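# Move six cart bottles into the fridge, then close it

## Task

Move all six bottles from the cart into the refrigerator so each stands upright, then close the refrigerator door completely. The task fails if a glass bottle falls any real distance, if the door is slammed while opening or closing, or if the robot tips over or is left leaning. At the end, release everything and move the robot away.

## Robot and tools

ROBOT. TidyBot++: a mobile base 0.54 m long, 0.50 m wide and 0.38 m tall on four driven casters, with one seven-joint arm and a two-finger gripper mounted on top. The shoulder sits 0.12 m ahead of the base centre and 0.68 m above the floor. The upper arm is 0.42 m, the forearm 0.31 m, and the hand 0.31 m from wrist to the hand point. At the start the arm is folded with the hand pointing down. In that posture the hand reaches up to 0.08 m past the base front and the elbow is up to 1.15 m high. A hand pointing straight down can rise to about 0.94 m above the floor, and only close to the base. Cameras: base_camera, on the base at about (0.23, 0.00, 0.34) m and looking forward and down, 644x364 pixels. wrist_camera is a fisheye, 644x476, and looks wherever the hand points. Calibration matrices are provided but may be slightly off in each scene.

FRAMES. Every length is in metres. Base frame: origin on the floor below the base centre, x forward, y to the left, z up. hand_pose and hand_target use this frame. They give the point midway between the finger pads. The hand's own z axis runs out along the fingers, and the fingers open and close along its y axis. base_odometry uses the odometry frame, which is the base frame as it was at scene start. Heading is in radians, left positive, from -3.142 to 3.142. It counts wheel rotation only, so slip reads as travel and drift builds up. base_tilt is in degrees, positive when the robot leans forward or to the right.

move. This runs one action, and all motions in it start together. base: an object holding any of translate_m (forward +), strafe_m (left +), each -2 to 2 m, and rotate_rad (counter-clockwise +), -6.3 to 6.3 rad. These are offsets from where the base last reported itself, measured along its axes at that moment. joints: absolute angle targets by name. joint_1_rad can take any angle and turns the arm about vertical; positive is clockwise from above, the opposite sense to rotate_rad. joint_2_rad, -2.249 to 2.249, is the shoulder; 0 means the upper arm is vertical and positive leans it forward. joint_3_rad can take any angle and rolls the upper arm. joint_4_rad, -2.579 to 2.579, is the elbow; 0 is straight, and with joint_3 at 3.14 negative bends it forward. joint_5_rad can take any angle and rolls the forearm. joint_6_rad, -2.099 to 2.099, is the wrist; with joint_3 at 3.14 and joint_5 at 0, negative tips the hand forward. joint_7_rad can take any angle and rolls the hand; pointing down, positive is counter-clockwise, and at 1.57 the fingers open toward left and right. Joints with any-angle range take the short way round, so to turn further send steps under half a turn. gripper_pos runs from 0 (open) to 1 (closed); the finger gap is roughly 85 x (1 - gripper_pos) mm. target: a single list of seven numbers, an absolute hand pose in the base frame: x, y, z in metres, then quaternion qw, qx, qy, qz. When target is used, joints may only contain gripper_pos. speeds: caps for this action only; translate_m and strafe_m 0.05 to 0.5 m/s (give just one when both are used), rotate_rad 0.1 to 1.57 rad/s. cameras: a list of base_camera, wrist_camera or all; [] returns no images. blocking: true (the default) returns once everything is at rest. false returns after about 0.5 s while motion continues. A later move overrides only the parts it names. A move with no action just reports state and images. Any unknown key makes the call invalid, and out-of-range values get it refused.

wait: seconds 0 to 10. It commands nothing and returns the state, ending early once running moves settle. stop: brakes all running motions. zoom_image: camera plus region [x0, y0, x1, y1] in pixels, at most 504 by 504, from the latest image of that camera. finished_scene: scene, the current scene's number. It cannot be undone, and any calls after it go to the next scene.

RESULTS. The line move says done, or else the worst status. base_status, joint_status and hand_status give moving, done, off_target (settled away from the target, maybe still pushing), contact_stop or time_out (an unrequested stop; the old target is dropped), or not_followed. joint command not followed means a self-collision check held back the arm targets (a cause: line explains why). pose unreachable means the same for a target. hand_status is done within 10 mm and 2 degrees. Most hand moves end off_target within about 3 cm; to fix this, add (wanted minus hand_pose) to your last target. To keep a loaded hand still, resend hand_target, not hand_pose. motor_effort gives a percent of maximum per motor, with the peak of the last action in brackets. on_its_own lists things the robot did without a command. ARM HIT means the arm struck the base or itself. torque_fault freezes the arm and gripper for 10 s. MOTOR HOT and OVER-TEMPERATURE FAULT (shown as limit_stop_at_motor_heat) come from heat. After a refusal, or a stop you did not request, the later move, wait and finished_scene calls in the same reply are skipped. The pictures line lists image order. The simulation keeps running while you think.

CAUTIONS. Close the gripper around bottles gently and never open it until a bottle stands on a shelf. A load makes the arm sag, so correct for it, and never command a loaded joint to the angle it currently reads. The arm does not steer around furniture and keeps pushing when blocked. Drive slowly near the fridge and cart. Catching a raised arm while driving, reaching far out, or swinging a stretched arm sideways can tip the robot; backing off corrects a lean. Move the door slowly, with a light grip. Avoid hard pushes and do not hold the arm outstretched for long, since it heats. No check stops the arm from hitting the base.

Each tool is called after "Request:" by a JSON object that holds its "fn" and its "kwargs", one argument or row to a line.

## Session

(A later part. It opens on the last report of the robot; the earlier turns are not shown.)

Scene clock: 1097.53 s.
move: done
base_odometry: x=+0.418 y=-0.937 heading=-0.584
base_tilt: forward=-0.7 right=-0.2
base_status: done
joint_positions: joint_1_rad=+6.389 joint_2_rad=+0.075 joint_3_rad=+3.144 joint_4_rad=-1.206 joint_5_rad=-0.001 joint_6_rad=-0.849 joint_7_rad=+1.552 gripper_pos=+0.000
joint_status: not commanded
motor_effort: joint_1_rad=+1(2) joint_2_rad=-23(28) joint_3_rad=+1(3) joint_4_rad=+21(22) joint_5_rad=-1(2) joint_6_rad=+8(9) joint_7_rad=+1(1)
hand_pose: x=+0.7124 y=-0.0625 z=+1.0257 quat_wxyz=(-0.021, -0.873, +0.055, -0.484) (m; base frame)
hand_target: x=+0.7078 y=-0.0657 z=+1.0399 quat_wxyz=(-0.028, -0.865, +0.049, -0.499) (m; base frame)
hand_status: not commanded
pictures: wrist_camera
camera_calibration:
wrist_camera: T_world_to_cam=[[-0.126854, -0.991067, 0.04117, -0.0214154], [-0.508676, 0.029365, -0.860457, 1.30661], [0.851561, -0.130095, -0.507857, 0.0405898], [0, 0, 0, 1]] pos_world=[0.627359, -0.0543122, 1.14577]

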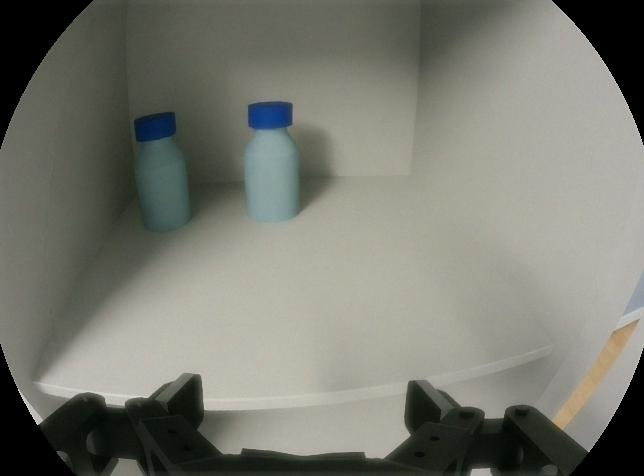

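Request:
{"fn": "move", "kwargs": {
  "base": {"translate_m": -0.355},
  "joints": {"joint_1_rad": 0.0, "joint_2_rad": -0.484, "joint_3_rad": 3.14, "joint_4_rad": -1.54, "joint_5_rad": 0.0, "joint_6_rad": -1.11, "joint_7_rad": 1.57},
  "cameras": []
}}

Request:
{"fn": "move", "kwargs": {
  "base": {"translate_m": -1.404, "strafe_m": -0.102, "rotate_rad": -0.987},
  "speeds": {"rotate_rad": 0.8},
  "cameras": ["wrist_camera"]
}}

Scene clock: 1115.33 s.
move: done
base_odometry: x=+0.122 y=-0.740 heading=-0.584
base_tilt: forward=-0.8 right=-0.2
base_status: done
joint_positions: joint_1_rad=+6.302 joint_2_rad=-0.484 joint_3_rad=+3.144 joint_4_rad=-1.512 joint_5_rad=-0.001 joint_6_rad=-1.065 joint_7_rad=+1.552 gripper_pos=+0.000
joint_status: all done
motor_effort: joint_1_rad=+0(2) joint_2_rad=-2(28) joint_3_rad=+2(3) joint_4_rad=+19(23) joint_5_rad=-1(2) joint_6_rad=+8(9) joint_7_rad=+0(2)
hand_pose: x=+0.4623 y=-0.0058 z=+1.0611 quat_wxyz=(+0.000, -0.866, +0.017, -0.500) (m; base frame)
hand_target: x=+0.4546 y=+0.0021 z=+1.0345 quat_wxyz=(+0.000, -0.883, +0.000, -0.469) (m; base frame)
hand_status: not commanded
pictures: none
No camera images: "cameras" was empty.

Scene clock: 1119.33 s.
move: done
base_odometry: x=-1.105 y=-0.051 heading=-1.572
base_tilt: forward=-0.7 right=-0.2
base_status: done
joint_positions: joint_1_rad=+6.298 joint_2_rad=-0.483 joint_3_rad=+3.141 joint_4_rad=-1.516 joint_5_rad=-0.001 joint_6_rad=-1.066 joint_7_rad=+1.552 gripper_pos=+0.000
joint_status: not commanded
motor_effort: joint_1_rad=+0(1) joint_2_rad=-2(6) joint_3_rad=+2(4) joint_4_rad=+20(21) joint_5_rad=-1(2) joint_6_rad=+8(9) joint_7_rad=+1(1)
hand_pose: x=+0.4626 y=-0.0031 z=+1.0586 quat_wxyz=(+0.001, -0.867, +0.014, -0.498) (m; base frame)
hand_target: x=+0.4546 y=+0.0021 z=+1.0345 quat_wxyz=(+0.000, -0.883, +0.000, -0.469) (m; base frame)
hand_status: not commanded
pictures: wrist_camera
camera_calibration:
wrist_camera: T_world_to_cam=[[-0.0347845, -0.998565, 0.0407097, -0.0377681], [-0.481691, -0.018939, -0.876137, 1.21004], [0.875651, -0.0500855, -0.480341, 0.23774], [0, 0, 0, 1]] pos_world=[0.373373, -0.00288968, 1.17589]

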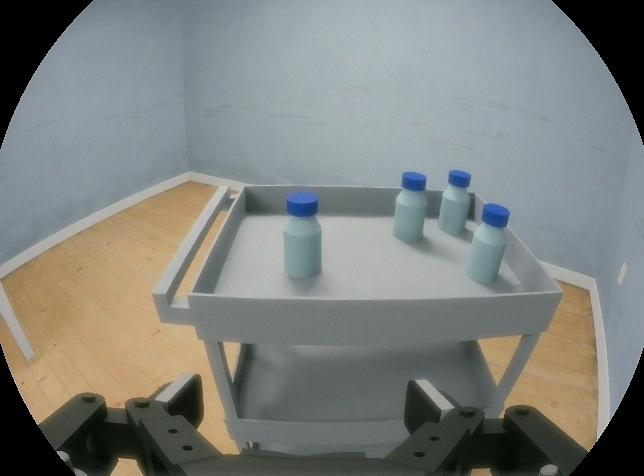

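Request:
{"fn": "move", "kwargs": {
  "base": {"translate_m": 0.328, "strafe_m": -0.002},
  "speeds": {"translate_m": 0.3},
  "joints": {"joint_1_rad": -0.012, "joint_2_rad": -0.144, "joint_4_rad": -1.46, "joint_6_rad": -0.87},
  "cameras": ["wrist_camera"]
}}

Scene clock: 1129.57 s.
move: done
base_odometry: x=-1.108 y=-0.379 heading=-1.572
base_tilt: forward=-0.7 right=-0.2
base_status: done
joint_positions: joint_1_rad=+6.290 joint_2_rad=-0.143 joint_3_rad=+3.141 joint_4_rad=-1.487 joint_5_rad=-0.001 joint_6_rad=-0.902 joint_7_rad=+1.552 gripper_pos=+0.000
joint_status: all done
motor_effort: joint_1_rad=+1(1) joint_2_rad=-15(19) joint_3_rad=+1(2) joint_4_rad=+21(22) joint_5_rad=-1(1) joint_6_rad=+7(9) joint_7_rad=+0(1)
hand_pose: x=+0.6082 y=-0.0013 z=+0.9745 quat_wxyz=(+0.003, -0.901, +0.011, -0.433) (m; base frame)
hand_target: x=+0.6170 y=+0.0082 z=+0.9978 quat_wxyz=(+0.003, -0.888, -0.006, -0.460) (m; base frame)
hand_status: not commanded
pictures: wrist_camera
camera_calibration:
wrist_camera: T_world_to_cam=[[-0.0206478, -0.998857, 0.0431184, -0.038378], [-0.604571, -0.0218751, -0.796251, 1.20342], [0.796284, -0.0425089, -0.603428, 0.238113], [0, 0, 0, 1]] pos_world=[0.537155, -0.00188728, 1.10356]

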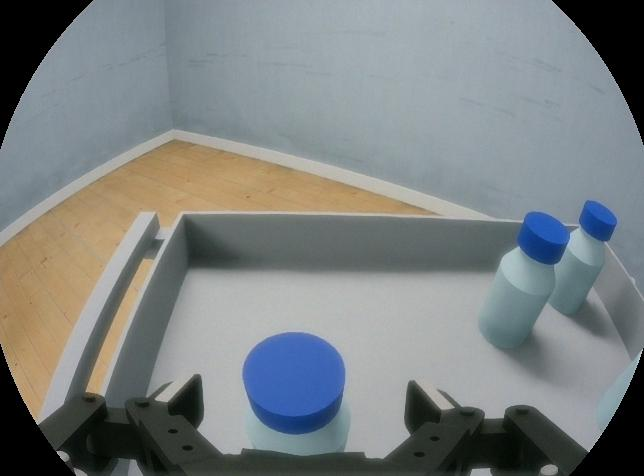

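Request:
{"fn": "move", "kwargs": {
  "base": {"translate_m": 0.024, "strafe_m": 0.006},
  "speeds": {"translate_m": 0.1},
  "cameras": []
}}

Request:
{"fn": "move", "kwargs": {
  "joints": {"joint_2_rad": -0.155, "joint_4_rad": -1.7, "joint_6_rad": -0.65},
  "cameras": ["wrist_camera"]
}}

Scene clock: 1136.90 s.
move: done
base_odometry: x=-1.102 y=-0.404 heading=-1.573
base_tilt: forward=-0.7 right=-0.2
base_status: done
joint_positions: joint_1_rad=+6.287 joint_2_rad=-0.137 joint_3_rad=+3.141 joint_4_rad=-1.486 joint_5_rad=-0.001 joint_6_rad=-0.899 joint_7_rad=+1.552 gripper_pos=+0.000
joint_status: not commanded
motor_effort: joint_1_rad=+0(1) joint_2_rad=-15(18) joint_3_rad=+1(2) joint_4_rad=+20(22) joint_5_rad=-1(2) joint_6_rad=+7(8) joint_7_rad=+1(1)
hand_pose: x=+0.6107 y=-0.0002 z=+0.9725 quat_wxyz=(+0.004, -0.902, +0.010, -0.432) (m; base frame)
hand_target: x=+0.6170 y=+0.0082 z=+0.9978 quat_wxyz=(+0.003, -0.888, -0.006, -0.460) (m; base frame)
hand_status: not commanded
pictures: none
No camera images: "cameras" was empty.

Scene clock: 1138.20 s.
move: done
base_odometry: x=-1.102 y=-0.403 heading=-1.573
base_tilt: forward=-0.7 right=-0.2
base_status: not commanded
joint_positions: joint_1_rad=+6.287 joint_2_rad=-0.137 joint_3_rad=+3.141 joint_4_rad=-1.678 joint_5_rad=-0.001 joint_6_rad=-0.686 joint_7_rad=+1.552 gripper_pos=+0.000
joint_status: all done
motor_effort: joint_1_rad=+1(1) joint_2_rad=-16(18) joint_3_rad=+2(2) joint_4_rad=+21(23) joint_5_rad=-1(1) joint_6_rad=+7(8) joint_7_rad=+0(1)
hand_pose: x=+0.6225 y=-0.0003 z=+0.9183 quat_wxyz=(+0.004, -0.897, +0.010, -0.442) (m; base frame)
hand_target: x=+0.6208 y=+0.0082 z=+0.9237 quat_wxyz=(+0.003, -0.890, -0.006, -0.456) (m; base frame)
hand_status: not commanded
pictures: wrist_camera
camera_calibration:
wrist_camera: T_world_to_cam=[[-0.0193868, -0.998895, 0.0428024, -0.0351592], [-0.589047, -0.0231802, -0.807766, 1.16822], [0.807866, -0.0408726, -0.587947, 0.171483], [0, 0, 0, 1]] pos_world=[0.548917, -0.00103199, 1.04597]

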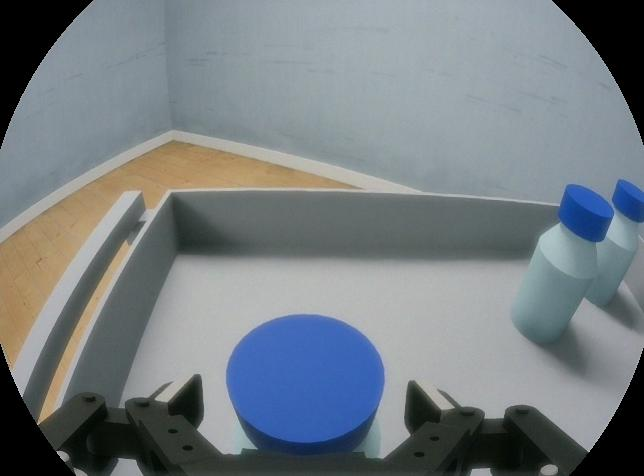

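Request:
{"fn": "move", "kwargs": {
  "joints": {"joint_2_rad": -0.16, "joint_4_rad": -1.875, "joint_6_rad": -0.46},
  "cameras": ["wrist_camera"]
}}

Scene clock: 1144.23 s.
move: done
base_odometry: x=-1.102 y=-0.403 heading=-1.573
base_tilt: forward=-0.7 right=-0.2
base_status: not commanded
joint_positions: joint_1_rad=+6.287 joint_2_rad=-0.137 joint_3_rad=+3.141 joint_4_rad=-1.853 joint_5_rad=-0.001 joint_6_rad=-0.495 joint_7_rad=+1.552 gripper_pos=+0.000
joint_status: all done
motor_effort: joint_1_rad=+0(1) joint_2_rad=-16(18) joint_3_rad=+1(2) joint_4_rad=+22(23) joint_5_rad=-1(1) joint_6_rad=+7(9) joint_7_rad=+0(1)
hand_pose: x=+0.6224 y=-0.0003 z=+0.8674 quat_wxyz=(+0.004, -0.894, +0.010, -0.449) (m; base frame)
hand_target: x=+0.6192 y=+0.0082 z=+0.8752 quat_wxyz=(+0.003, -0.885, -0.006, -0.465) (m; base frame)
hand_status: not commanded
pictures: wrist_camera
camera_calibration:
wrist_camera: T_world_to_cam=[[-0.0201781, -0.998891, 0.0425445, -0.0322992], [-0.575887, -0.0231728, -0.817201, 1.12708], [0.81728, -0.0409904, -0.574781, 0.124392], [0, 0, 0, 1]] pos_world=[0.546755, -0.00104688, 0.993922]

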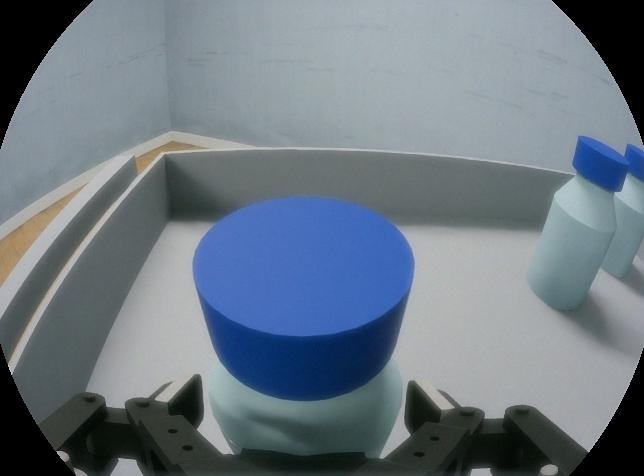

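Request:
{"fn": "move", "kwargs": {
  "joints": {"gripper_pos": 0.6},
  "cameras": []
}}

Request:
{"fn": "move", "kwargs": {
  "joints": {"joint_2_rad": -0.18, "joint_4_rad": -1.643, "joint_6_rad": -0.69},
  "cameras": []
}}

Request:
{"fn": "move", "kwargs": {
  "joints": {"joint_2_rad": -0.165, "joint_4_rad": -1.42, "joint_6_rad": -0.9},
  "cameras": ["wrist_camera"]
}}

Scene clock: 1150.70 s.
move: off_target
base_odometry: x=-1.102 y=-0.403 heading=-1.573
base_tilt: forward=-0.7 right=-0.2
base_status: not commanded
joint_positions: joint_1_rad=+6.287 joint_2_rad=-0.138 joint_3_rad=+3.141 joint_4_rad=-1.853 joint_5_rad=-0.001 joint_6_rad=-0.491 joint_7_rad=+1.552 gripper_pos=+0.238
joint_status: gripper_pos off_target (ended at +0.238, target +0.600)
motor_effort: joint_1_rad=+0(1) joint_2_rad=-15(17) joint_3_rad=+1(2) joint_4_rad=+22(23) joint_5_rad=-2(2) joint_6_rad=+8(9) joint_7_rad=+0(1)
hand_pose: x=+0.6226 y=-0.0004 z=+0.8687 quat_wxyz=(+0.004, -0.893, +0.010, -0.451) (m; base frame)
hand_target: x=+0.6192 y=+0.0082 z=+0.8752 quat_wxyz=(+0.003, -0.885, -0.006, -0.465) (m; base frame)
hand_status: not commanded
pictures: none
No camera images: "cameras" was empty.

Scene clock: 1152.20 s.
move: off_target
base_odometry: x=-1.102 y=-0.403 heading=-1.573
base_tilt: forward=-0.7 right=-0.2
base_status: not commanded
joint_positions: joint_1_rad=+6.287 joint_2_rad=-0.138 joint_3_rad=+3.141 joint_4_rad=-1.688 joint_5_rad=-0.001 joint_6_rad=-0.664 joint_7_rad=+1.552 gripper_pos=+0.238
joint_status: joint_2_rad off_target (ended at -0.138, target -0.180); joint_4_rad off_target (ended at -1.688, target -1.643); the others done
motor_effort: joint_1_rad=+0(1) joint_2_rad=-20(22) joint_3_rad=+1(2) joint_4_rad=+26(28) joint_5_rad=-1(2) joint_6_rad=+11(11) joint_7_rad=+0(1)
hand_pose: x=+0.6243 y=-0.0001 z=+0.9183 quat_wxyz=(+0.004, -0.894, +0.010, -0.447) (m; base frame)
hand_target: x=+0.6161 y=+0.0082 z=+0.9584 quat_wxyz=(+0.003, -0.880, -0.006, -0.474) (m; base frame)
hand_status: not commanded
pictures: none
No camera images: "cameras" was empty.

Scene clock: 1153.63 s.
move: off_target
base_odometry: x=-1.102 y=-0.403 heading=-1.573
base_tilt: forward=-0.7 right=-0.2
base_status: not commanded
joint_positions: joint_1_rad=+6.287 joint_2_rad=-0.138 joint_3_rad=+3.141 joint_4_rad=-1.467 joint_5_rad=-0.001 joint_6_rad=-0.873 joint_7_rad=+1.552 gripper_pos=+0.238
joint_status: joint_4_rad off_target (ended at -1.467, target -1.420); the others done
motor_effort: joint_1_rad=+0(1) joint_2_rad=-19(22) joint_3_rad=+1(2) joint_4_rad=+25(27) joint_5_rad=-1(1) joint_6_rad=+11(12) joint_7_rad=+1(1)
hand_pose: x=+0.6175 y=+0.0000 z=+0.9902 quat_wxyz=(+0.004, -0.892, +0.010, -0.453) (m; base frame)
hand_target: x=+0.6083 y=+0.0081 z=+1.0228 quat_wxyz=(+0.003, -0.881, -0.006, -0.474) (m; base frame)
hand_status: not commanded
pictures: wrist_camera
camera_calibration:
wrist_camera: T_world_to_cam=[[-0.0198772, -0.998903, 0.0423928, -0.037352], [-0.568725, -0.0235761, -0.822189, 1.22518], [0.822287, -0.0404527, -0.567633, 0.188785], [0, 0, 0, 1]] pos_world=[0.540816, -0.000789085, 1.11608]

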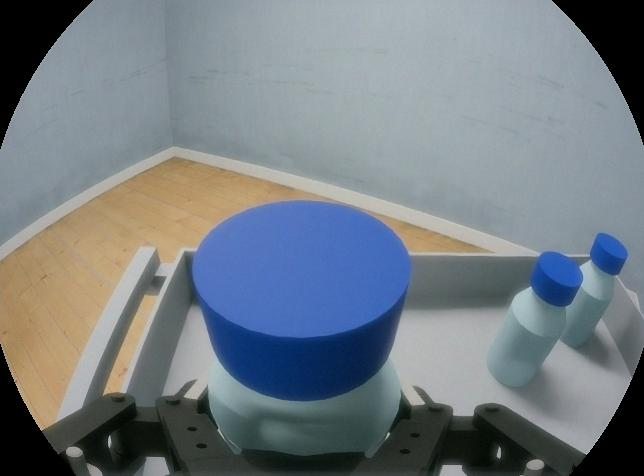

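Request:
{"fn": "move", "kwargs": {
  "base": {"translate_m": -0.403, "strafe_m": 0.102},
  "joints": {"joint_1_rad": 0.0, "joint_2_rad": -0.46, "joint_4_rad": -1.416, "joint_6_rad": -1.21},
  "cameras": []
}}

Request:
{"fn": "move", "kwargs": {
  "base": {"translate_m": 0.739, "strafe_m": 1.12, "rotate_rad": 0.985},
  "speeds": {"rotate_rad": 0.8}
}}

Scene clock: 1176.33 s.
move: off_target
base_odometry: x=-0.999 y=-0.001 heading=-1.573
base_tilt: forward=-0.7 right=-0.2
base_status: done
joint_positions: joint_1_rad=+6.286 joint_2_rad=-0.447 joint_3_rad=+3.141 joint_4_rad=-1.460 joint_5_rad=-0.001 joint_6_rad=-1.186 joint_7_rad=+1.552 gripper_pos=+0.238
joint_status: joint_4_rad off_target (ended at -1.460, target -1.416); the others done
motor_effort: joint_1_rad=+1(2) joint_2_rad=-5(25) joint_3_rad=+2(3) joint_4_rad=+24(27) joint_5_rad=-1(2) joint_6_rad=+11(12) joint_7_rad=+0(1)
hand_pose: x=+0.4558 y=+0.0005 z=+1.0443 quat_wxyz=(+0.004, -0.891, +0.010, -0.454) (m; base frame)
hand_target: x=+0.4467 y=+0.0021 z=+1.0656 quat_wxyz=(+0.000, -0.883, +0.000, -0.469) (m; base frame)
hand_status: not commanded
pictures: none
No camera images: "cameras" was empty.

Scene clock: 1180.17 s.
move: done
base_odometry: x=+0.119 y=-0.742 heading=-0.587
base_tilt: forward=-0.7 right=-0.2
base_status: done
joint_positions: joint_1_rad=+6.287 joint_2_rad=-0.443 joint_3_rad=+3.144 joint_4_rad=-1.460 joint_5_rad=+0.000 joint_6_rad=-1.190 joint_7_rad=+1.552 gripper_pos=+0.238
joint_status: not commanded
motor_effort: joint_1_rad=+0(2) joint_2_rad=-5(9) joint_3_rad=+2(4) joint_4_rad=+23(25) joint_5_rad=-1(4) joint_6_rad=+11(12) joint_7_rad=+0(1)
hand_pose: x=+0.4565 y=-0.0008 z=+1.0423 quat_wxyz=(+0.004, -0.893, +0.011, -0.450) (m; base frame)
hand_target: x=+0.4467 y=+0.0021 z=+1.0656 quat_wxyz=(+0.000, -0.883, +0.000, -0.469) (m; base frame)
hand_status: not commanded
pictures: base_camera, wrist_camera
camera_calibration:
wrist_camera: T_world_to_cam=[[-0.0221914, -0.998893, 0.0414756, -0.0415702], [-0.573023, -0.0212868, -0.819263, 1.17527], [0.819239, -0.0419471, -0.571917, 0.356562], [0, 0, 0, 1]] pos_world=[0.380423, -0.00154974, 1.1685]

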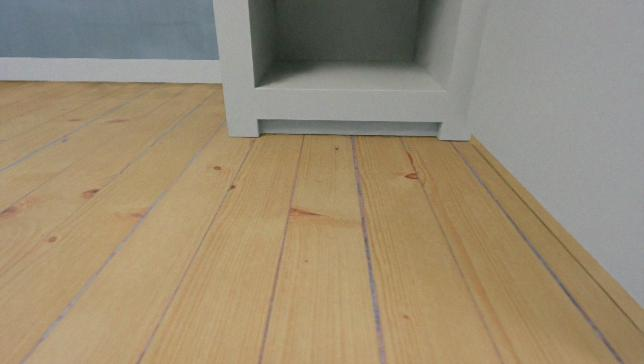

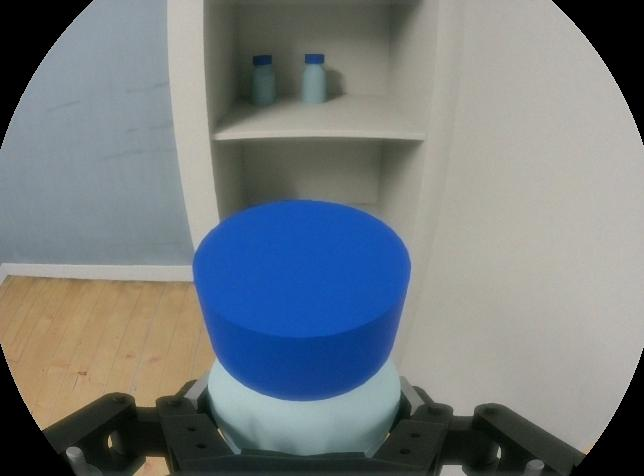

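Request:
{"fn": "zoom_image", "kwargs": {
  "camera": "base_camera",
  "region": [200, 100, 500, 180]
}}

Request:
{"fn": "zoom_image", "kwargs": {
  "camera": "base_camera",
  "region": [480, 120, 644, 340]
}}

Scaled by 1.680.

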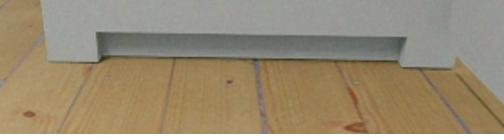

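Scaled by 2.291.

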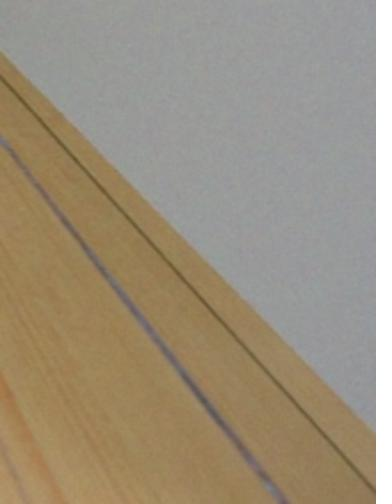

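Request:
{"fn": "move", "kwargs": {
  "base": {"translate_m": 0.37},
  "speeds": {"translate_m": 0.25},
  "joints": {"joint_1_rad": 0.31, "joint_2_rad": 0.175, "joint_3_rad": 3.14, "joint_4_rad": -0.845, "joint_5_rad": 0.0, "joint_6_rad": -1.06, "joint_7_rad": 1.57}
}}

Scene clock: 1237.00 s.
move: off_target
base_odometry: x=+0.427 y=-0.947 heading=-0.586
base_tilt: forward=-0.7 right=-0.2
base_status: done
joint_positions: joint_1_rad=+6.578 joint_2_rad=+0.213 joint_3_rad=+3.144 joint_4_rad=-0.896 joint_5_rad=+0.000 joint_6_rad=-1.109 joint_7_rad=+1.552 gripper_pos=+0.238
joint_status: joint_4_rad off_target (ended at -0.896, target -0.845); the others done
motor_effort: joint_1_rad=+0(2) joint_2_rad=-32(37) joint_3_rad=+1(3) joint_4_rad=+24(26) joint_5_rad=-1(3) joint_6_rad=+11(13) joint_7_rad=+1(1)
hand_pose: x=+0.7111 y=-0.1795 z=+1.0453 quat_wxyz=(-0.062, -0.884, +0.141, -0.441) (m; base frame)
hand_target: x=+0.7034 y=-0.1849 z=+1.1089 quat_wxyz=(-0.077, -0.852, +0.133, -0.500) (m; base frame)
hand_status: not commanded
pictures: base_camera, wrist_camera
camera_calibration:
wrist_camera: T_world_to_cam=[[-0.307782, -0.950472, 0.0432844, -0.00463819], [-0.56405, 0.145636, -0.812796, 1.33669], [0.766236, -0.274579, -0.580938, 0.147564], [0, 0, 0, 1]] pos_world=[0.639464, -0.158561, 1.17238]

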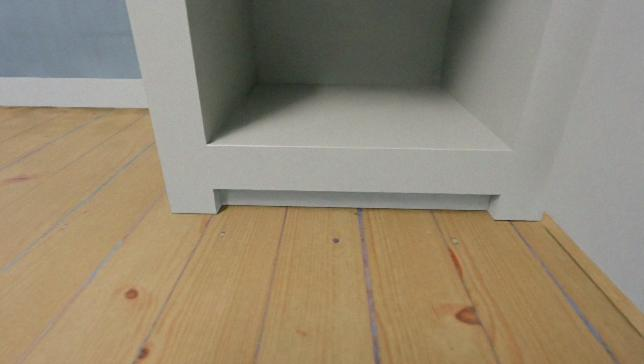

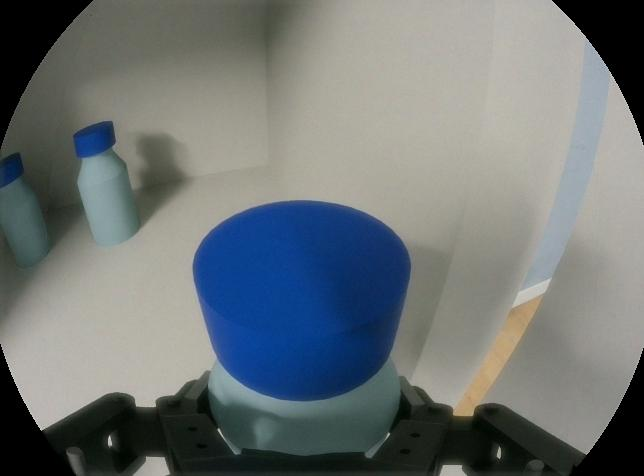

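Request:
{"fn": "move", "kwargs": {
  "base": {"translate_m": 0.335, "strafe_m": 0.0175},
  "speeds": {"translate_m": 0.15},
  "cameras": ["wrist_camera"]
}}

Scene clock: 1261.87 s.
move: done
base_odometry: x=+0.716 y=-1.118 heading=-0.586
base_tilt: forward=-0.7 right=-0.2
base_status: done
joint_positions: joint_1_rad=+6.580 joint_2_rad=+0.215 joint_3_rad=+3.144 joint_4_rad=-0.894 joint_5_rad=+0.000 joint_6_rad=-1.106 joint_7_rad=+1.552 gripper_pos=+0.238
joint_status: not commanded
motor_effort: joint_1_rad=+0(2) joint_2_rad=-32(36) joint_3_rad=+1(2) joint_4_rad=+24(25) joint_5_rad=-1(1) joint_6_rad=+11(12) joint_7_rad=+0(1)
hand_pose: x=+0.7120 y=-0.1815 z=+1.0454 quat_wxyz=(-0.063, -0.884, +0.142, -0.442) (m; base frame)
hand_target: x=+0.7034 y=-0.1849 z=+1.1089 quat_wxyz=(-0.077, -0.852, +0.133, -0.500) (m; base frame)
hand_status: not commanded
pictures: wrist_camera
camera_calibration:
wrist_camera: T_world_to_cam=[[-0.310428, -0.949612, 0.0432594, -0.00422519], [-0.562174, 0.146698, -0.813904, 1.33759], [0.766547, -0.276978, -0.579387, 0.144104], [0, 0, 0, 1]] pos_world=[0.640185, -0.16032, 1.17235]

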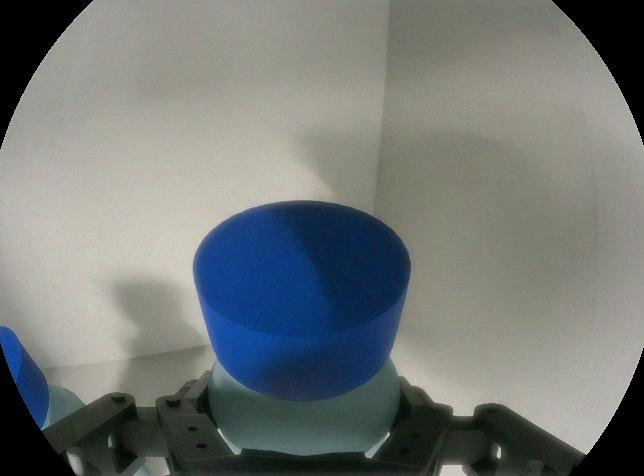

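Request:
{"fn": "move", "kwargs": {
  "joints": {"joint_1_rad": 0.31, "joint_2_rad": 0.167, "joint_3_rad": 3.14, "joint_4_rad": -0.91, "joint_5_rad": 0, "joint_6_rad": -1.01, "joint_7_rad": 1.57, "gripper_pos": 0.6},
  "cameras": ["wrist_camera"]
}}

Scene clock: 1293.80 s.
move: off_target
base_odometry: x=+0.716 y=-1.118 heading=-0.586
base_tilt: forward=-0.7 right=-0.2
base_status: not commanded
joint_positions: joint_1_rad=+6.580 joint_2_rad=+0.215 joint_3_rad=+3.144 joint_4_rad=-0.918 joint_5_rad=+0.000 joint_6_rad=-1.061 joint_7_rad=+1.552 gripper_pos=+0.238
joint_status: joint_2_rad off_target (ended at +0.215, target +0.167); gripper_pos off_target (ended at +0.238, target +0.600); the others done
motor_effort: joint_1_rad=+0(2) joint_2_rad=-33(35) joint_3_rad=+1(2) joint_4_rad=+25(25) joint_5_rad=-1(2) joint_6_rad=+11(11) joint_7_rad=+0(1)
hand_pose: x=+0.7189 y=-0.1837 z=+1.0444 quat_wxyz=(-0.064, -0.879, +0.141, -0.452) (m; base frame)
hand_target: x=+0.7077 y=-0.1863 z=+1.0921 quat_wxyz=(-0.077, -0.854, +0.133, -0.497) (m; base frame)
hand_status: not commanded
pictures: wrist_camera
camera_calibration:
wrist_camera: T_world_to_cam=[[-0.311341, -0.94933, 0.0428837, -0.00296703], [-0.544869, 0.141359, -0.82652, 1.34071], [0.778578, -0.280696, -0.561272, 0.109381], [0, 0, 0, 1]] pos_world=[0.644426, -0.161635, 1.16964]

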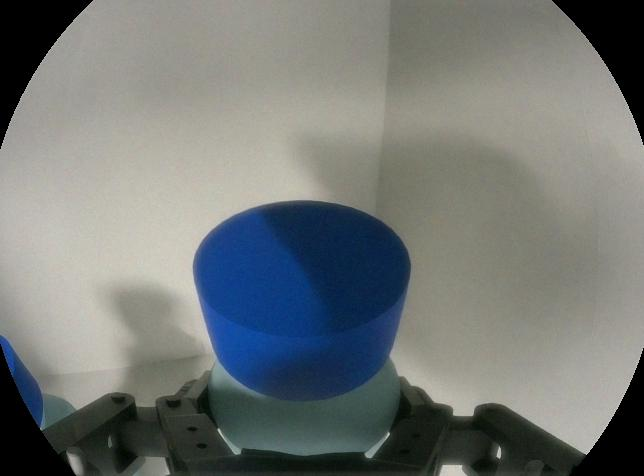

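Request:
{"fn": "move", "kwargs": {
  "joints": {"joint_1_rad": 0.31, "joint_2_rad": 0.161, "joint_3_rad": 3.14, "joint_4_rad": -0.97, "joint_5_rad": 0, "joint_6_rad": -0.965, "joint_7_rad": 1.57, "gripper_pos": 0.6},
  "cameras": []
}}

Request:
{"fn": "move", "kwargs": {
  "joints": {"joint_1_rad": 0.31, "joint_2_rad": 0.157, "joint_3_rad": 3.14, "joint_4_rad": -1.005, "joint_5_rad": 0, "joint_6_rad": -0.94, "joint_7_rad": 1.57, "gripper_pos": 0.6},
  "cameras": ["wrist_camera"]
}}

Scene clock: 1314.57 s.
move: off_target
base_odometry: x=+0.716 y=-1.118 heading=-0.586
base_tilt: forward=-0.7 right=-0.2
base_status: not commanded
joint_positions: joint_1_rad=+6.580 joint_2_rad=+0.215 joint_3_rad=+3.144 joint_4_rad=-0.974 joint_5_rad=+0.000 joint_6_rad=-1.015 joint_7_rad=+1.552 gripper_pos=+0.238
joint_status: joint_2_rad off_target (ended at +0.215, target +0.161); gripper_pos off_target (ended at +0.238, target +0.600); the others done
motor_effort: joint_1_rad=+0(1) joint_2_rad=-34(35) joint_3_rad=+1(2) joint_4_rad=+24(26) joint_5_rad=-1(2) joint_6_rad=+11(12) joint_7_rad=+0(1)
hand_pose: x=+0.7238 y=-0.1852 z=+1.0255 quat_wxyz=(-0.063, -0.881, +0.141, -0.447) (m; base frame)
hand_target: x=+0.7113 y=-0.1874 z=+1.0749 quat_wxyz=(-0.076, -0.856, +0.133, -0.493) (m; base frame)
hand_status: not commanded
pictures: none
No camera images: "cameras" was empty.

Scene clock: 1315.27 s.
move: off_target
base_odometry: x=+0.716 y=-1.118 heading=-0.586
base_tilt: forward=-0.7 right=-0.2
base_status: not commanded
joint_positions: joint_1_rad=+6.580 joint_2_rad=+0.215 joint_3_rad=+3.144 joint_4_rad=-1.008 joint_5_rad=+0.000 joint_6_rad=-0.989 joint_7_rad=+1.552 gripper_pos=+0.238
joint_status: joint_2_rad off_target (ended at +0.215, target +0.157); gripper_pos off_target (ended at +0.238, target +0.600); the others done
motor_effort: joint_1_rad=+0(1) joint_2_rad=-33(35) joint_3_rad=+1(2) joint_4_rad=+25(27) joint_5_rad=-1(2) joint_6_rad=+11(12) joint_7_rad=+0(1)
hand_pose: x=+0.7260 y=-0.1859 z=+1.0137 quat_wxyz=(-0.063, -0.883, +0.142, -0.444) (m; base frame)
hand_target: x=+0.7126 y=-0.1878 z=+1.0647 quat_wxyz=(-0.076, -0.858, +0.134, -0.491) (m; base frame)
hand_status: not commanded
pictures: wrist_camera
camera_calibration:
wrist_camera: T_world_to_cam=[[-0.31064, -0.949547, 0.0431721, -0.00238824], [-0.558928, 0.145736, -0.816309, 1.32022], [0.768832, -0.277709, -0.575999, 0.108579], [0, 0, 0, 1]] pos_world=[0.653686, -0.164518, 1.14035]

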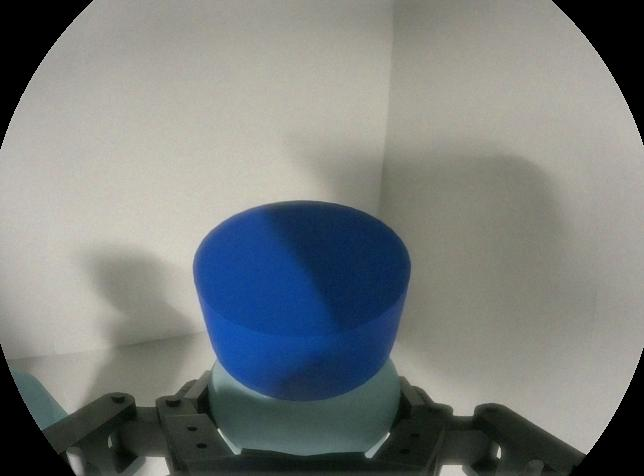

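Request:
{"fn": "move", "kwargs": {
  "joints": {"joint_1_rad": 0.31, "joint_2_rad": 0.155, "joint_3_rad": 3.14, "joint_4_rad": -1.021, "joint_5_rad": 0, "joint_6_rad": -0.927, "joint_7_rad": 1.57, "gripper_pos": 0.6},
  "cameras": []
}}

Request:
{"fn": "move", "kwargs": {
  "joints": {"joint_1_rad": 0.31, "joint_2_rad": 0.153, "joint_3_rad": 3.14, "joint_4_rad": -1.034, "joint_5_rad": 0, "joint_6_rad": -0.915, "joint_7_rad": 1.57, "gripper_pos": 0.6},
  "cameras": []
}}

Request:
{"fn": "move", "kwargs": {
  "joints": {"joint_1_rad": 0.31, "joint_2_rad": 0.151, "joint_3_rad": 3.14, "joint_4_rad": -1.048, "joint_5_rad": 0, "joint_6_rad": -0.903, "joint_7_rad": 1.57, "gripper_pos": 0.6},
  "cameras": ["wrist_camera"]
}}

Scene clock: 1322.67 s.
move: off_target
base_odometry: x=+0.716 y=-1.118 heading=-0.586
base_tilt: forward=-0.7 right=-0.2
base_status: not commanded
joint_positions: joint_1_rad=+6.580 joint_2_rad=+0.215 joint_3_rad=+3.144 joint_4_rad=-1.022 joint_5_rad=+0.000 joint_6_rad=-0.976 joint_7_rad=+1.552 gripper_pos=+0.238
joint_status: joint_2_rad off_target (ended at +0.215, target +0.155); gripper_pos off_target (ended at +0.238, target +0.600); the others done
motor_effort: joint_1_rad=+0(1) joint_2_rad=-33(34) joint_3_rad=+1(2) joint_4_rad=+25(26) joint_5_rad=-1(2) joint_6_rad=+10(11) joint_7_rad=+0(2)
hand_pose: x=+0.7272 y=-0.1863 z=+1.0092 quat_wxyz=(-0.063, -0.883, +0.142, -0.443) (m; base frame)
hand_target: x=+0.7133 y=-0.1880 z=+1.0605 quat_wxyz=(-0.076, -0.858, +0.134, -0.490) (m; base frame)
hand_status: not commanded
pictures: none
No camera images: "cameras" was empty.

Scene clock: 1323.20 s.
move: off_target
base_odometry: x=+0.716 y=-1.118 heading=-0.586
base_tilt: forward=-0.7 right=-0.2
base_status: not commanded
joint_positions: joint_1_rad=+6.580 joint_2_rad=+0.215 joint_3_rad=+3.144 joint_4_rad=-1.034 joint_5_rad=+0.000 joint_6_rad=-0.963 joint_7_rad=+1.552 gripper_pos=+0.238
joint_status: joint_2_rad off_target (ended at +0.215, target +0.153); gripper_pos off_target (ended at +0.238, target +0.600); the others done
motor_effort: joint_1_rad=+0(2) joint_2_rad=-34(34) joint_3_rad=+1(1) joint_4_rad=+26(26) joint_5_rad=-1(1) joint_6_rad=+11(11) joint_7_rad=+0(1)
hand_pose: x=+0.7285 y=-0.1867 z=+1.0062 quat_wxyz=(-0.063, -0.883, +0.142, -0.444) (m; base frame)
hand_target: x=+0.7139 y=-0.1882 z=+1.0577 quat_wxyz=(-0.076, -0.858, +0.134, -0.491) (m; base frame)
hand_status: not commanded
pictures: none
No camera images: "cameras" was empty.

Scene clock: 1323.73 s.
move: off_target
base_odometry: x=+0.716 y=-1.118 heading=-0.586
base_tilt: forward=-0.7 right=-0.2
base_status: not commanded
joint_positions: joint_1_rad=+6.580 joint_2_rad=+0.212 joint_3_rad=+3.144 joint_4_rad=-1.043 joint_5_rad=+0.000 joint_6_rad=-0.950 joint_7_rad=+1.552 gripper_pos=+0.238
joint_status: joint_2_rad off_target (ended at +0.212, target +0.151); gripper_pos off_target (ended at +0.238, target +0.600); the others done
motor_effort: joint_1_rad=+0(1) joint_2_rad=-32(34) joint_3_rad=+1(1) joint_4_rad=+24(25) joint_5_rad=-1(2) joint_6_rad=+10(11) joint_7_rad=+1(1)
hand_pose: x=+0.7293 y=-0.1869 z=+1.0061 quat_wxyz=(-0.063, -0.881, +0.141, -0.447) (m; base frame)
hand_target: x=+0.7145 y=-0.1884 z=+1.0543 quat_wxyz=(-0.076, -0.858, +0.134, -0.491) (m; base frame)
hand_status: not commanded
pictures: wrist_camera
camera_calibration:
wrist_camera: T_world_to_cam=[[-0.310944, -0.949453, 0.043043, -0.00164484], [-0.553399, 0.144046, -0.820366, 1.31576], [0.772699, -0.278907, -0.570217, 0.0924999], [0, 0, 0, 1]] pos_world=[0.656155, -0.165293, 1.13222]

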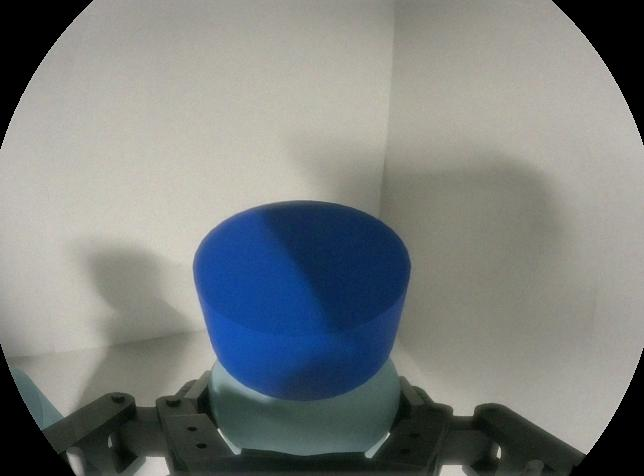

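Request:
{"fn": "move", "kwargs": {
  "joints": {"joint_1_rad": 0.31, "joint_2_rad": 0.149, "joint_3_rad": 3.14, "joint_4_rad": -1.073, "joint_5_rad": 0, "joint_6_rad": -0.877, "joint_7_rad": 1.57, "gripper_pos": 0.6},
  "cameras": []
}}

Request:
{"fn": "move", "kwargs": {
  "joints": {"gripper_pos": 0.0},
  "cameras": ["wrist_camera"]
}}

Scene clock: 1329.23 s.
move: off_target
base_odometry: x=+0.716 y=-1.118 heading=-0.586
base_tilt: forward=-0.7 right=-0.2
base_status: not commanded
joint_positions: joint_1_rad=+6.580 joint_2_rad=+0.203 joint_3_rad=+3.144 joint_4_rad=-1.065 joint_5_rad=+0.000 joint_6_rad=-0.925 joint_7_rad=+1.552 gripper_pos=+0.238
joint_status: joint_2_rad off_target (ended at +0.203, target +0.149); gripper_pos off_target (ended at +0.238, target +0.600); the others done
motor_effort: joint_1_rad=+1(1) joint_2_rad=-30(32) joint_3_rad=+1(2) joint_4_rad=+25(25) joint_5_rad=-1(2) joint_6_rad=+11(11) joint_7_rad=+0(1)
hand_pose: x=+0.7288 y=-0.1868 z=+1.0063 quat_wxyz=(-0.064, -0.878, +0.141, -0.452) (m; base frame)
hand_target: x=+0.7166 y=-0.1890 z=+1.0485 quat_wxyz=(-0.076, -0.857, +0.134, -0.492) (m; base frame)
hand_status: not commanded
pictures: none
No camera images: "cameras" was empty.

Scene clock: 1330.27 s.
move: done
base_odometry: x=+0.716 y=-1.118 heading=-0.586
base_tilt: forward=-0.7 right=-0.2
base_status: not commanded
joint_positions: joint_1_rad=+6.580 joint_2_rad=+0.186 joint_3_rad=+3.144 joint_4_rad=-1.066 joint_5_rad=+0.000 joint_6_rad=-0.902 joint_7_rad=+1.552 gripper_pos=+0.000
joint_status: all done
motor_effort: joint_1_rad=+0(1) joint_2_rad=-27(31) joint_3_rad=+1(2) joint_4_rad=+20(25) joint_5_rad=-1(1) joint_6_rad=+7(11) joint_7_rad=+0(1)
hand_pose: x=+0.7272 y=-0.1863 z=+1.0228 quat_wxyz=(-0.066, -0.869, +0.140, -0.470) (m; base frame)
hand_target: x=+0.7166 y=-0.1890 z=+1.0485 quat_wxyz=(-0.076, -0.857, +0.134, -0.492) (m; base frame)
hand_status: not commanded
pictures: wrist_camera
camera_calibration:
wrist_camera: T_world_to_cam=[[-0.313047, -0.948806, 0.042052, 0.000241556], [-0.512252, 0.131395, -0.848725, 1.32488], [0.79975, -0.287232, -0.52716, 0.0384886], [0, 0, 0, 1]] pos_world=[0.647965, -0.162798, 1.14474]

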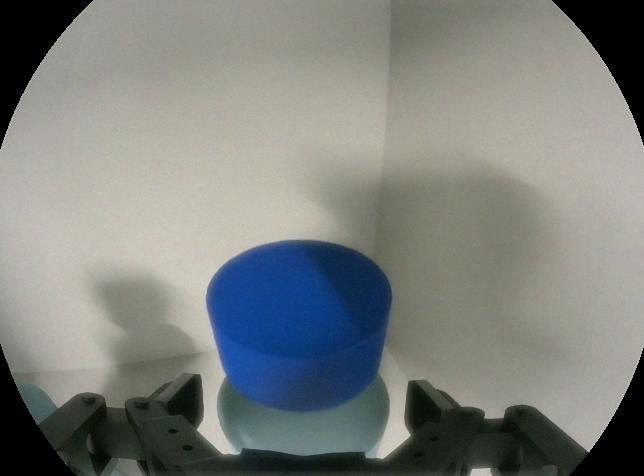

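Request:
{"fn": "move", "kwargs": {
  "base": {"translate_m": -0.0956, "strafe_m": 0.0293},
  "speeds": {"translate_m": 0.15},
  "cameras": ["wrist_camera"]
}}

Scene clock: 1342.43 s.
move: done
base_odometry: x=+0.653 y=-1.041 heading=-0.586
base_tilt: forward=-0.7 right=-0.2
base_status: done
joint_positions: joint_1_rad=+6.582 joint_2_rad=+0.171 joint_3_rad=+3.144 joint_4_rad=-1.066 joint_5_rad=+0.000 joint_6_rad=-0.902 joint_7_rad=+1.552 gripper_pos=+0.000
joint_status: not commanded
motor_effort: joint_1_rad=+0(1) joint_2_rad=-26(33) joint_3_rad=+1(2) joint_4_rad=+21(22) joint_5_rad=-1(1) joint_6_rad=+8(8) joint_7_rad=+1(1)
hand_pose: x=+0.7223 y=-0.1859 z=+1.0319 quat_wxyz=(-0.068, -0.866, +0.140, -0.476) (m; base frame)
hand_target: x=+0.7166 y=-0.1890 z=+1.0485 quat_wxyz=(-0.076, -0.857, +0.134, -0.492) (m; base frame)
hand_status: not commanded
pictures: wrist_camera
camera_calibration:
wrist_camera: T_world_to_cam=[[-0.315281, -0.948081, 0.041719, 0.000743719], [-0.500061, 0.128609, -0.856387, 1.32863], [0.806559, -0.290864, -0.514646, 0.0289159], [0, 0, 0, 1]] pos_world=[0.641309, -0.161759, 1.15267]

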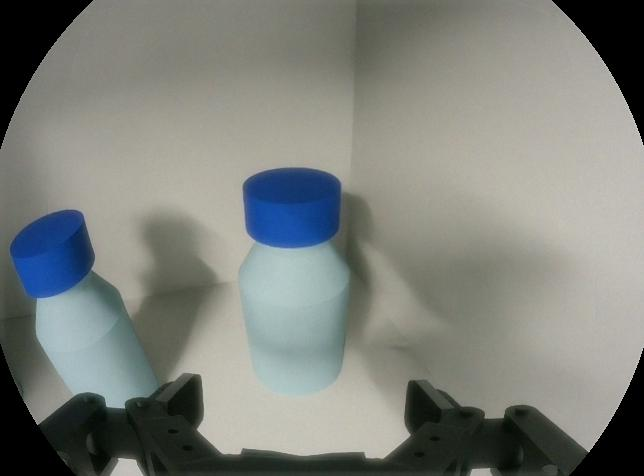

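Request:
{"fn": "move", "kwargs": {
  "base": {"translate_m": -0.28, "strafe_m": 0},
  "speeds": {"translate_m": 0.25},
  "cameras": ["wrist_camera", "base_camera"]
}}

Scene clock: 1351.13 s.
move: done
base_odometry: x=+0.419 y=-0.885 heading=-0.586
base_tilt: forward=-0.7 right=-0.2
base_status: done
joint_positions: joint_1_rad=+6.582 joint_2_rad=+0.168 joint_3_rad=+3.144 joint_4_rad=-1.066 joint_5_rad=+0.000 joint_6_rad=-0.902 joint_7_rad=+1.552 gripper_pos=+0.000
joint_status: not commanded
motor_effort: joint_1_rad=+0(2) joint_2_rad=-26(30) joint_3_rad=+1(2) joint_4_rad=+21(22) joint_5_rad=-1(1) joint_6_rad=+8(8) joint_7_rad=+0(1)
hand_pose: x=+0.7211 y=-0.1857 z=+1.0342 quat_wxyz=(-0.068, -0.865, +0.140, -0.477) (m; base frame)
hand_target: x=+0.7166 y=-0.1890 z=+1.0485 quat_wxyz=(-0.076, -0.857, +0.134, -0.492) (m; base frame)
hand_status: not commanded
pictures: base_camera, wrist_camera
camera_calibration:
wrist_camera: T_world_to_cam=[[-0.315621, -0.947971, 0.041634, 0.000845304], [-0.497044, 0.127794, -0.858263, 1.32955], [0.808288, -0.29158, -0.511518, 0.0265007], [0, 0, 0, 1]] pos_world=[0.63969, -0.16138, 1.15462]

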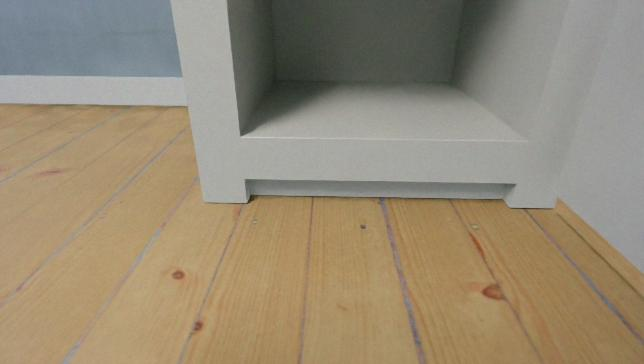

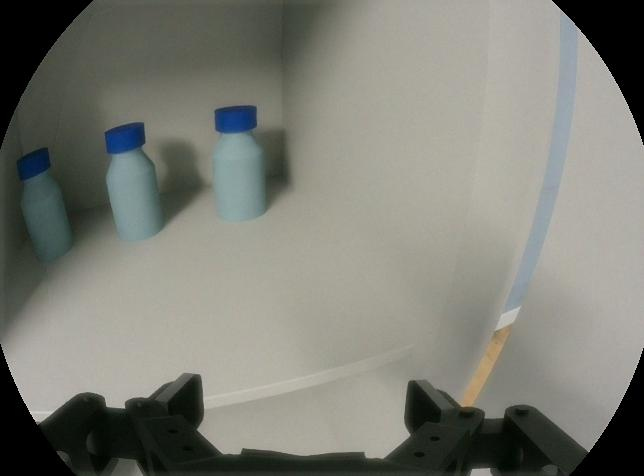

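Request:
{"fn": "move", "kwargs": {
  "base": {"translate_m": -0.33, "strafe_m": -0.044},
  "joints": {"joint_1_rad": -0.012, "joint_2_rad": -0.484, "joint_3_rad": 3.14, "joint_4_rad": -1.54, "joint_5_rad": 0, "joint_6_rad": -1.11, "joint_7_rad": 1.57},
  "cameras": []
}}

Request:
{"fn": "move", "kwargs": {
  "base": {"translate_m": -1.537, "strafe_m": -0.252, "rotate_rad": -0.985},
  "speeds": {"rotate_rad": 0.8},
  "cameras": ["base_camera"]
}}

Scene clock: 1377.10 s.
move: done
base_odometry: x=+0.120 y=-0.739 heading=-0.587
base_tilt: forward=-0.7 right=-0.2
base_status: done
joint_positions: joint_1_rad=+6.289 joint_2_rad=-0.476 joint_3_rad=+3.144 joint_4_rad=-1.513 joint_5_rad=+0.000 joint_6_rad=-1.066 joint_7_rad=+1.552 gripper_pos=+0.000
joint_status: all done
motor_effort: joint_1_rad=+0(2) joint_2_rad=-2(32) joint_3_rad=+2(3) joint_4_rad=+20(23) joint_5_rad=-1(2) joint_6_rad=+8(9) joint_7_rad=+0(1)
hand_pose: x=+0.4653 y=-0.0018 z=+1.0579 quat_wxyz=(+0.003, -0.868, +0.012, -0.496) (m; base frame)
hand_target: x=+0.4545 y=+0.0061 z=+1.0345 quat_wxyz=(+0.003, -0.883, -0.006, -0.469) (m; base frame)
hand_status: not commanded
pictures: none
No camera images: "cameras" was empty.

Scene clock: 1381.47 s.
move: done
base_odometry: x=-1.300 y=-0.098 heading=-1.573
base_tilt: forward=-0.7 right=-0.2
base_status: done
joint_positions: joint_1_rad=+6.285 joint_2_rad=-0.475 joint_3_rad=+3.141 joint_4_rad=-1.516 joint_5_rad=+0.000 joint_6_rad=-1.066 joint_7_rad=+1.552 gripper_pos=+0.000
joint_status: not commanded
motor_effort: joint_1_rad=+1(1) joint_2_rad=-2(6) joint_3_rad=+2(4) joint_4_rad=+19(21) joint_5_rad=-1(2) joint_6_rad=+8(8) joint_7_rad=+0(1)
hand_pose: x=+0.4654 y=+0.0008 z=+1.0561 quat_wxyz=(+0.004, -0.869, +0.009, -0.495) (m; base frame)
hand_target: x=+0.4545 y=+0.0061 z=+1.0345 quat_wxyz=(+0.003, -0.883, -0.006, -0.469) (m; base frame)
hand_status: not commanded
pictures: base_camera

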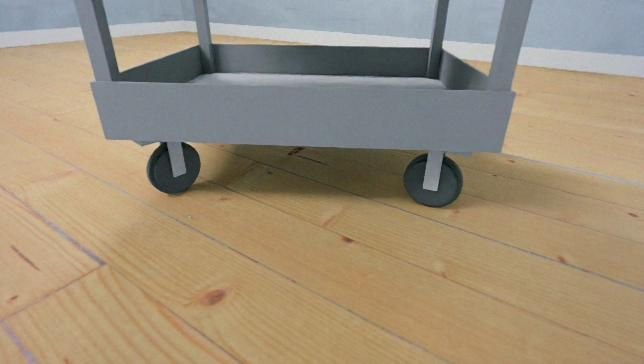

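Request:
{"fn": "move", "kwargs": {
  "base": {"translate_m": 0.15, "strafe_m": -0.16},
  "joints": {"joint_1_rad": -0.012, "joint_2_rad": -0.144, "joint_3_rad": 3.14, "joint_4_rad": -1.46, "joint_5_rad": 0, "joint_6_rad": -0.87, "joint_7_rad": 1.57},
  "speeds": {"translate_m": 0.2},
  "cameras": ["wrist_camera"]
}}

Scene clock: 1389.00 s.
move: done
base_odometry: x=-1.460 y=-0.248 heading=-1.573
base_tilt: forward=-0.7 right=-0.2
base_status: done
joint_positions: joint_1_rad=+6.285 joint_2_rad=-0.147 joint_3_rad=+3.141 joint_4_rad=-1.487 joint_5_rad=+0.000 joint_6_rad=-0.904 joint_7_rad=+1.552 gripper_pos=+0.000
joint_status: all done
motor_effort: joint_1_rad=+1(2) joint_2_rad=-15(19) joint_3_rad=+1(3) joint_4_rad=+21(23) joint_5_rad=-1(2) joint_6_rad=+7(9) joint_7_rad=+0(1)
hand_pose: x=+0.6068 y=+0.0009 z=+0.9756 quat_wxyz=(+0.004, -0.901, +0.009, -0.434) (m; base frame)
hand_target: x=+0.6170 y=+0.0082 z=+0.9978 quat_wxyz=(+0.003, -0.888, -0.006, -0.460) (m; base frame)
hand_status: not commanded
pictures: wrist_camera
camera_calibration:
wrist_camera: T_world_to_cam=[[-0.0162833, -0.998935, 0.0431664, -0.0390084], [-0.603101, -0.0246216, -0.797285, 1.20364], [0.797498, -0.0390162, -0.602058, 0.237955], [0, 0, 0, 1]] pos_world=[0.535512, -0.0000473304, 1.10459]

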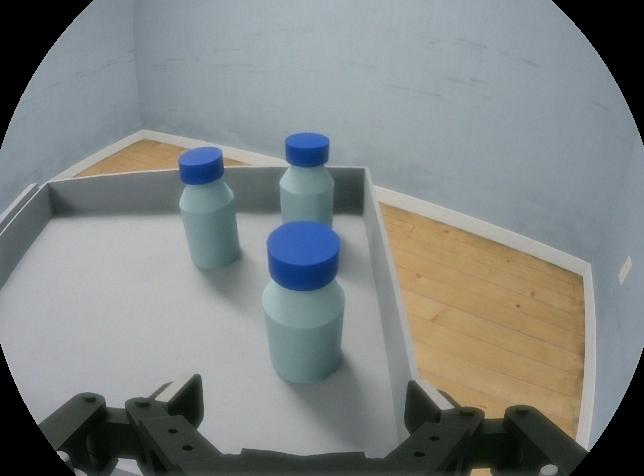

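Request:
{"fn": "move", "kwargs": {
  "base": {"translate_m": 0.12, "strafe_m": 0.002},
  "speeds": {"translate_m": 0.15},
  "cameras": ["wrist_camera"]
}}

Scene clock: 1417.03 s.
move: done
base_odometry: x=-1.459 y=-0.368 heading=-1.573
base_tilt: forward=-0.7 right=-0.2
base_status: done
joint_positions: joint_1_rad=+6.285 joint_2_rad=-0.145 joint_3_rad=+3.141 joint_4_rad=-1.486 joint_5_rad=+0.000 joint_6_rad=-0.901 joint_7_rad=+1.552 gripper_pos=+0.000
joint_status: not commanded
motor_effort: joint_1_rad=+0(1) joint_2_rad=-15(18) joint_3_rad=+1(2) joint_4_rad=+21(22) joint_5_rad=-1(1) joint_6_rad=+7(8) joint_7_rad=+1(1)
hand_pose: x=+0.6082 y=+0.0009 z=+0.9760 quat_wxyz=(+0.004, -0.901, +0.009, -0.435) (m; base frame)
hand_target: x=+0.6170 y=+0.0082 z=+0.9978 quat_wxyz=(+0.003, -0.888, -0.006, -0.460) (m; base frame)
hand_status: not commanded
pictures: wrist_camera
camera_calibration:
wrist_camera: T_world_to_cam=[[-0.0163526, -0.998936, 0.0431313, -0.0389132], [-0.601298, -0.0246401, -0.798645, 1.20498], [0.798858, -0.0389947, -0.600255, 0.234495], [0, 0, 0, 1]] pos_world=[0.536588, -0.0000368224, 1.10479]

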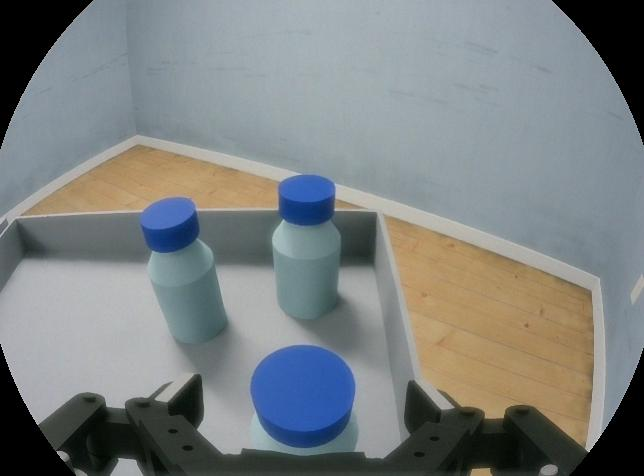

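Request:
{"fn": "move", "kwargs": {
  "base": {"translate_m": 0.013, "strafe_m": 0.001},
  "speeds": {"translate_m": 0.1},
  "cameras": []
}}

Request:
{"fn": "move", "kwargs": {
  "joints": {"joint_1_rad": -0.012, "joint_2_rad": -0.155, "joint_3_rad": 3.14, "joint_4_rad": -1.7, "joint_5_rad": 0, "joint_6_rad": -0.65, "joint_7_rad": 1.57, "gripper_pos": 0.0},
  "cameras": ["wrist_camera"]
}}

Scene clock: 1425.60 s.
move: done
base_odometry: x=-1.458 y=-0.381 heading=-1.574
base_tilt: forward=-0.7 right=-0.2
base_status: done
joint_positions: joint_1_rad=+6.285 joint_2_rad=-0.139 joint_3_rad=+3.141 joint_4_rad=-1.486 joint_5_rad=+0.000 joint_6_rad=-0.899 joint_7_rad=+1.552 gripper_pos=+0.000
joint_status: not commanded
motor_effort: joint_1_rad=+0(1) joint_2_rad=-15(19) joint_3_rad=+1(3) joint_4_rad=+21(22) joint_5_rad=-1(1) joint_6_rad=+7(8) joint_7_rad=+0(1)
hand_pose: x=+0.6104 y=+0.0009 z=+0.9738 quat_wxyz=(+0.004, -0.901, +0.009, -0.433) (m; base frame)
hand_target: x=+0.6170 y=+0.0082 z=+0.9978 quat_wxyz=(+0.003, -0.888, -0.006, -0.460) (m; base frame)
hand_status: not commanded
pictures: none
No camera images: "cameras" was empty.

Scene clock: 1426.90 s.
move: done
base_odometry: x=-1.458 y=-0.381 heading=-1.574
base_tilt: forward=-0.7 right=-0.2
base_status: not commanded
joint_positions: joint_1_rad=+6.285 joint_2_rad=-0.139 joint_3_rad=+3.141 joint_4_rad=-1.678 joint_5_rad=+0.000 joint_6_rad=-0.686 joint_7_rad=+1.552 gripper_pos=+0.000
joint_status: all done
motor_effort: joint_1_rad=+0(1) joint_2_rad=-16(17) joint_3_rad=+1(3) joint_4_rad=+22(23) joint_5_rad=-1(2) joint_6_rad=+7(8) joint_7_rad=+0(1)
hand_pose: x=+0.6220 y=+0.0009 z=+0.9192 quat_wxyz=(+0.004, -0.897, +0.009, -0.442) (m; base frame)
hand_target: x=+0.6208 y=+0.0082 z=+0.9237 quat_wxyz=(+0.003, -0.890, -0.006, -0.456) (m; base frame)
hand_status: not commanded
pictures: wrist_camera
camera_calibration:
wrist_camera: T_world_to_cam=[[-0.0170902, -0.998935, 0.0428505, -0.0355162], [-0.58747, -0.0246468, -0.808871, 1.16878], [0.809066, -0.0389971, -0.586423, 0.170296], [0, 0, 0, 1]] pos_world=[0.548236, -0.0000305933, 1.04678]

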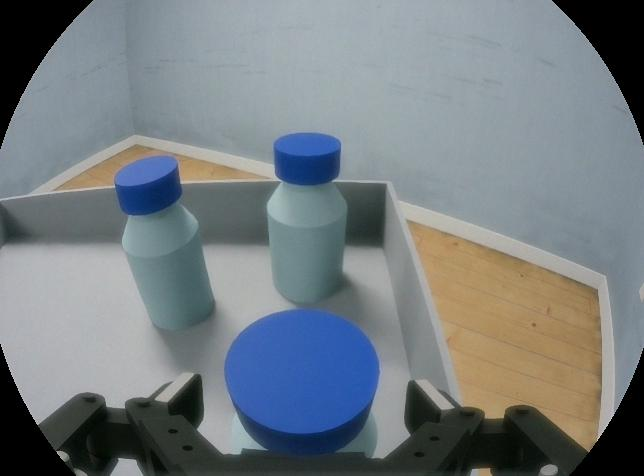

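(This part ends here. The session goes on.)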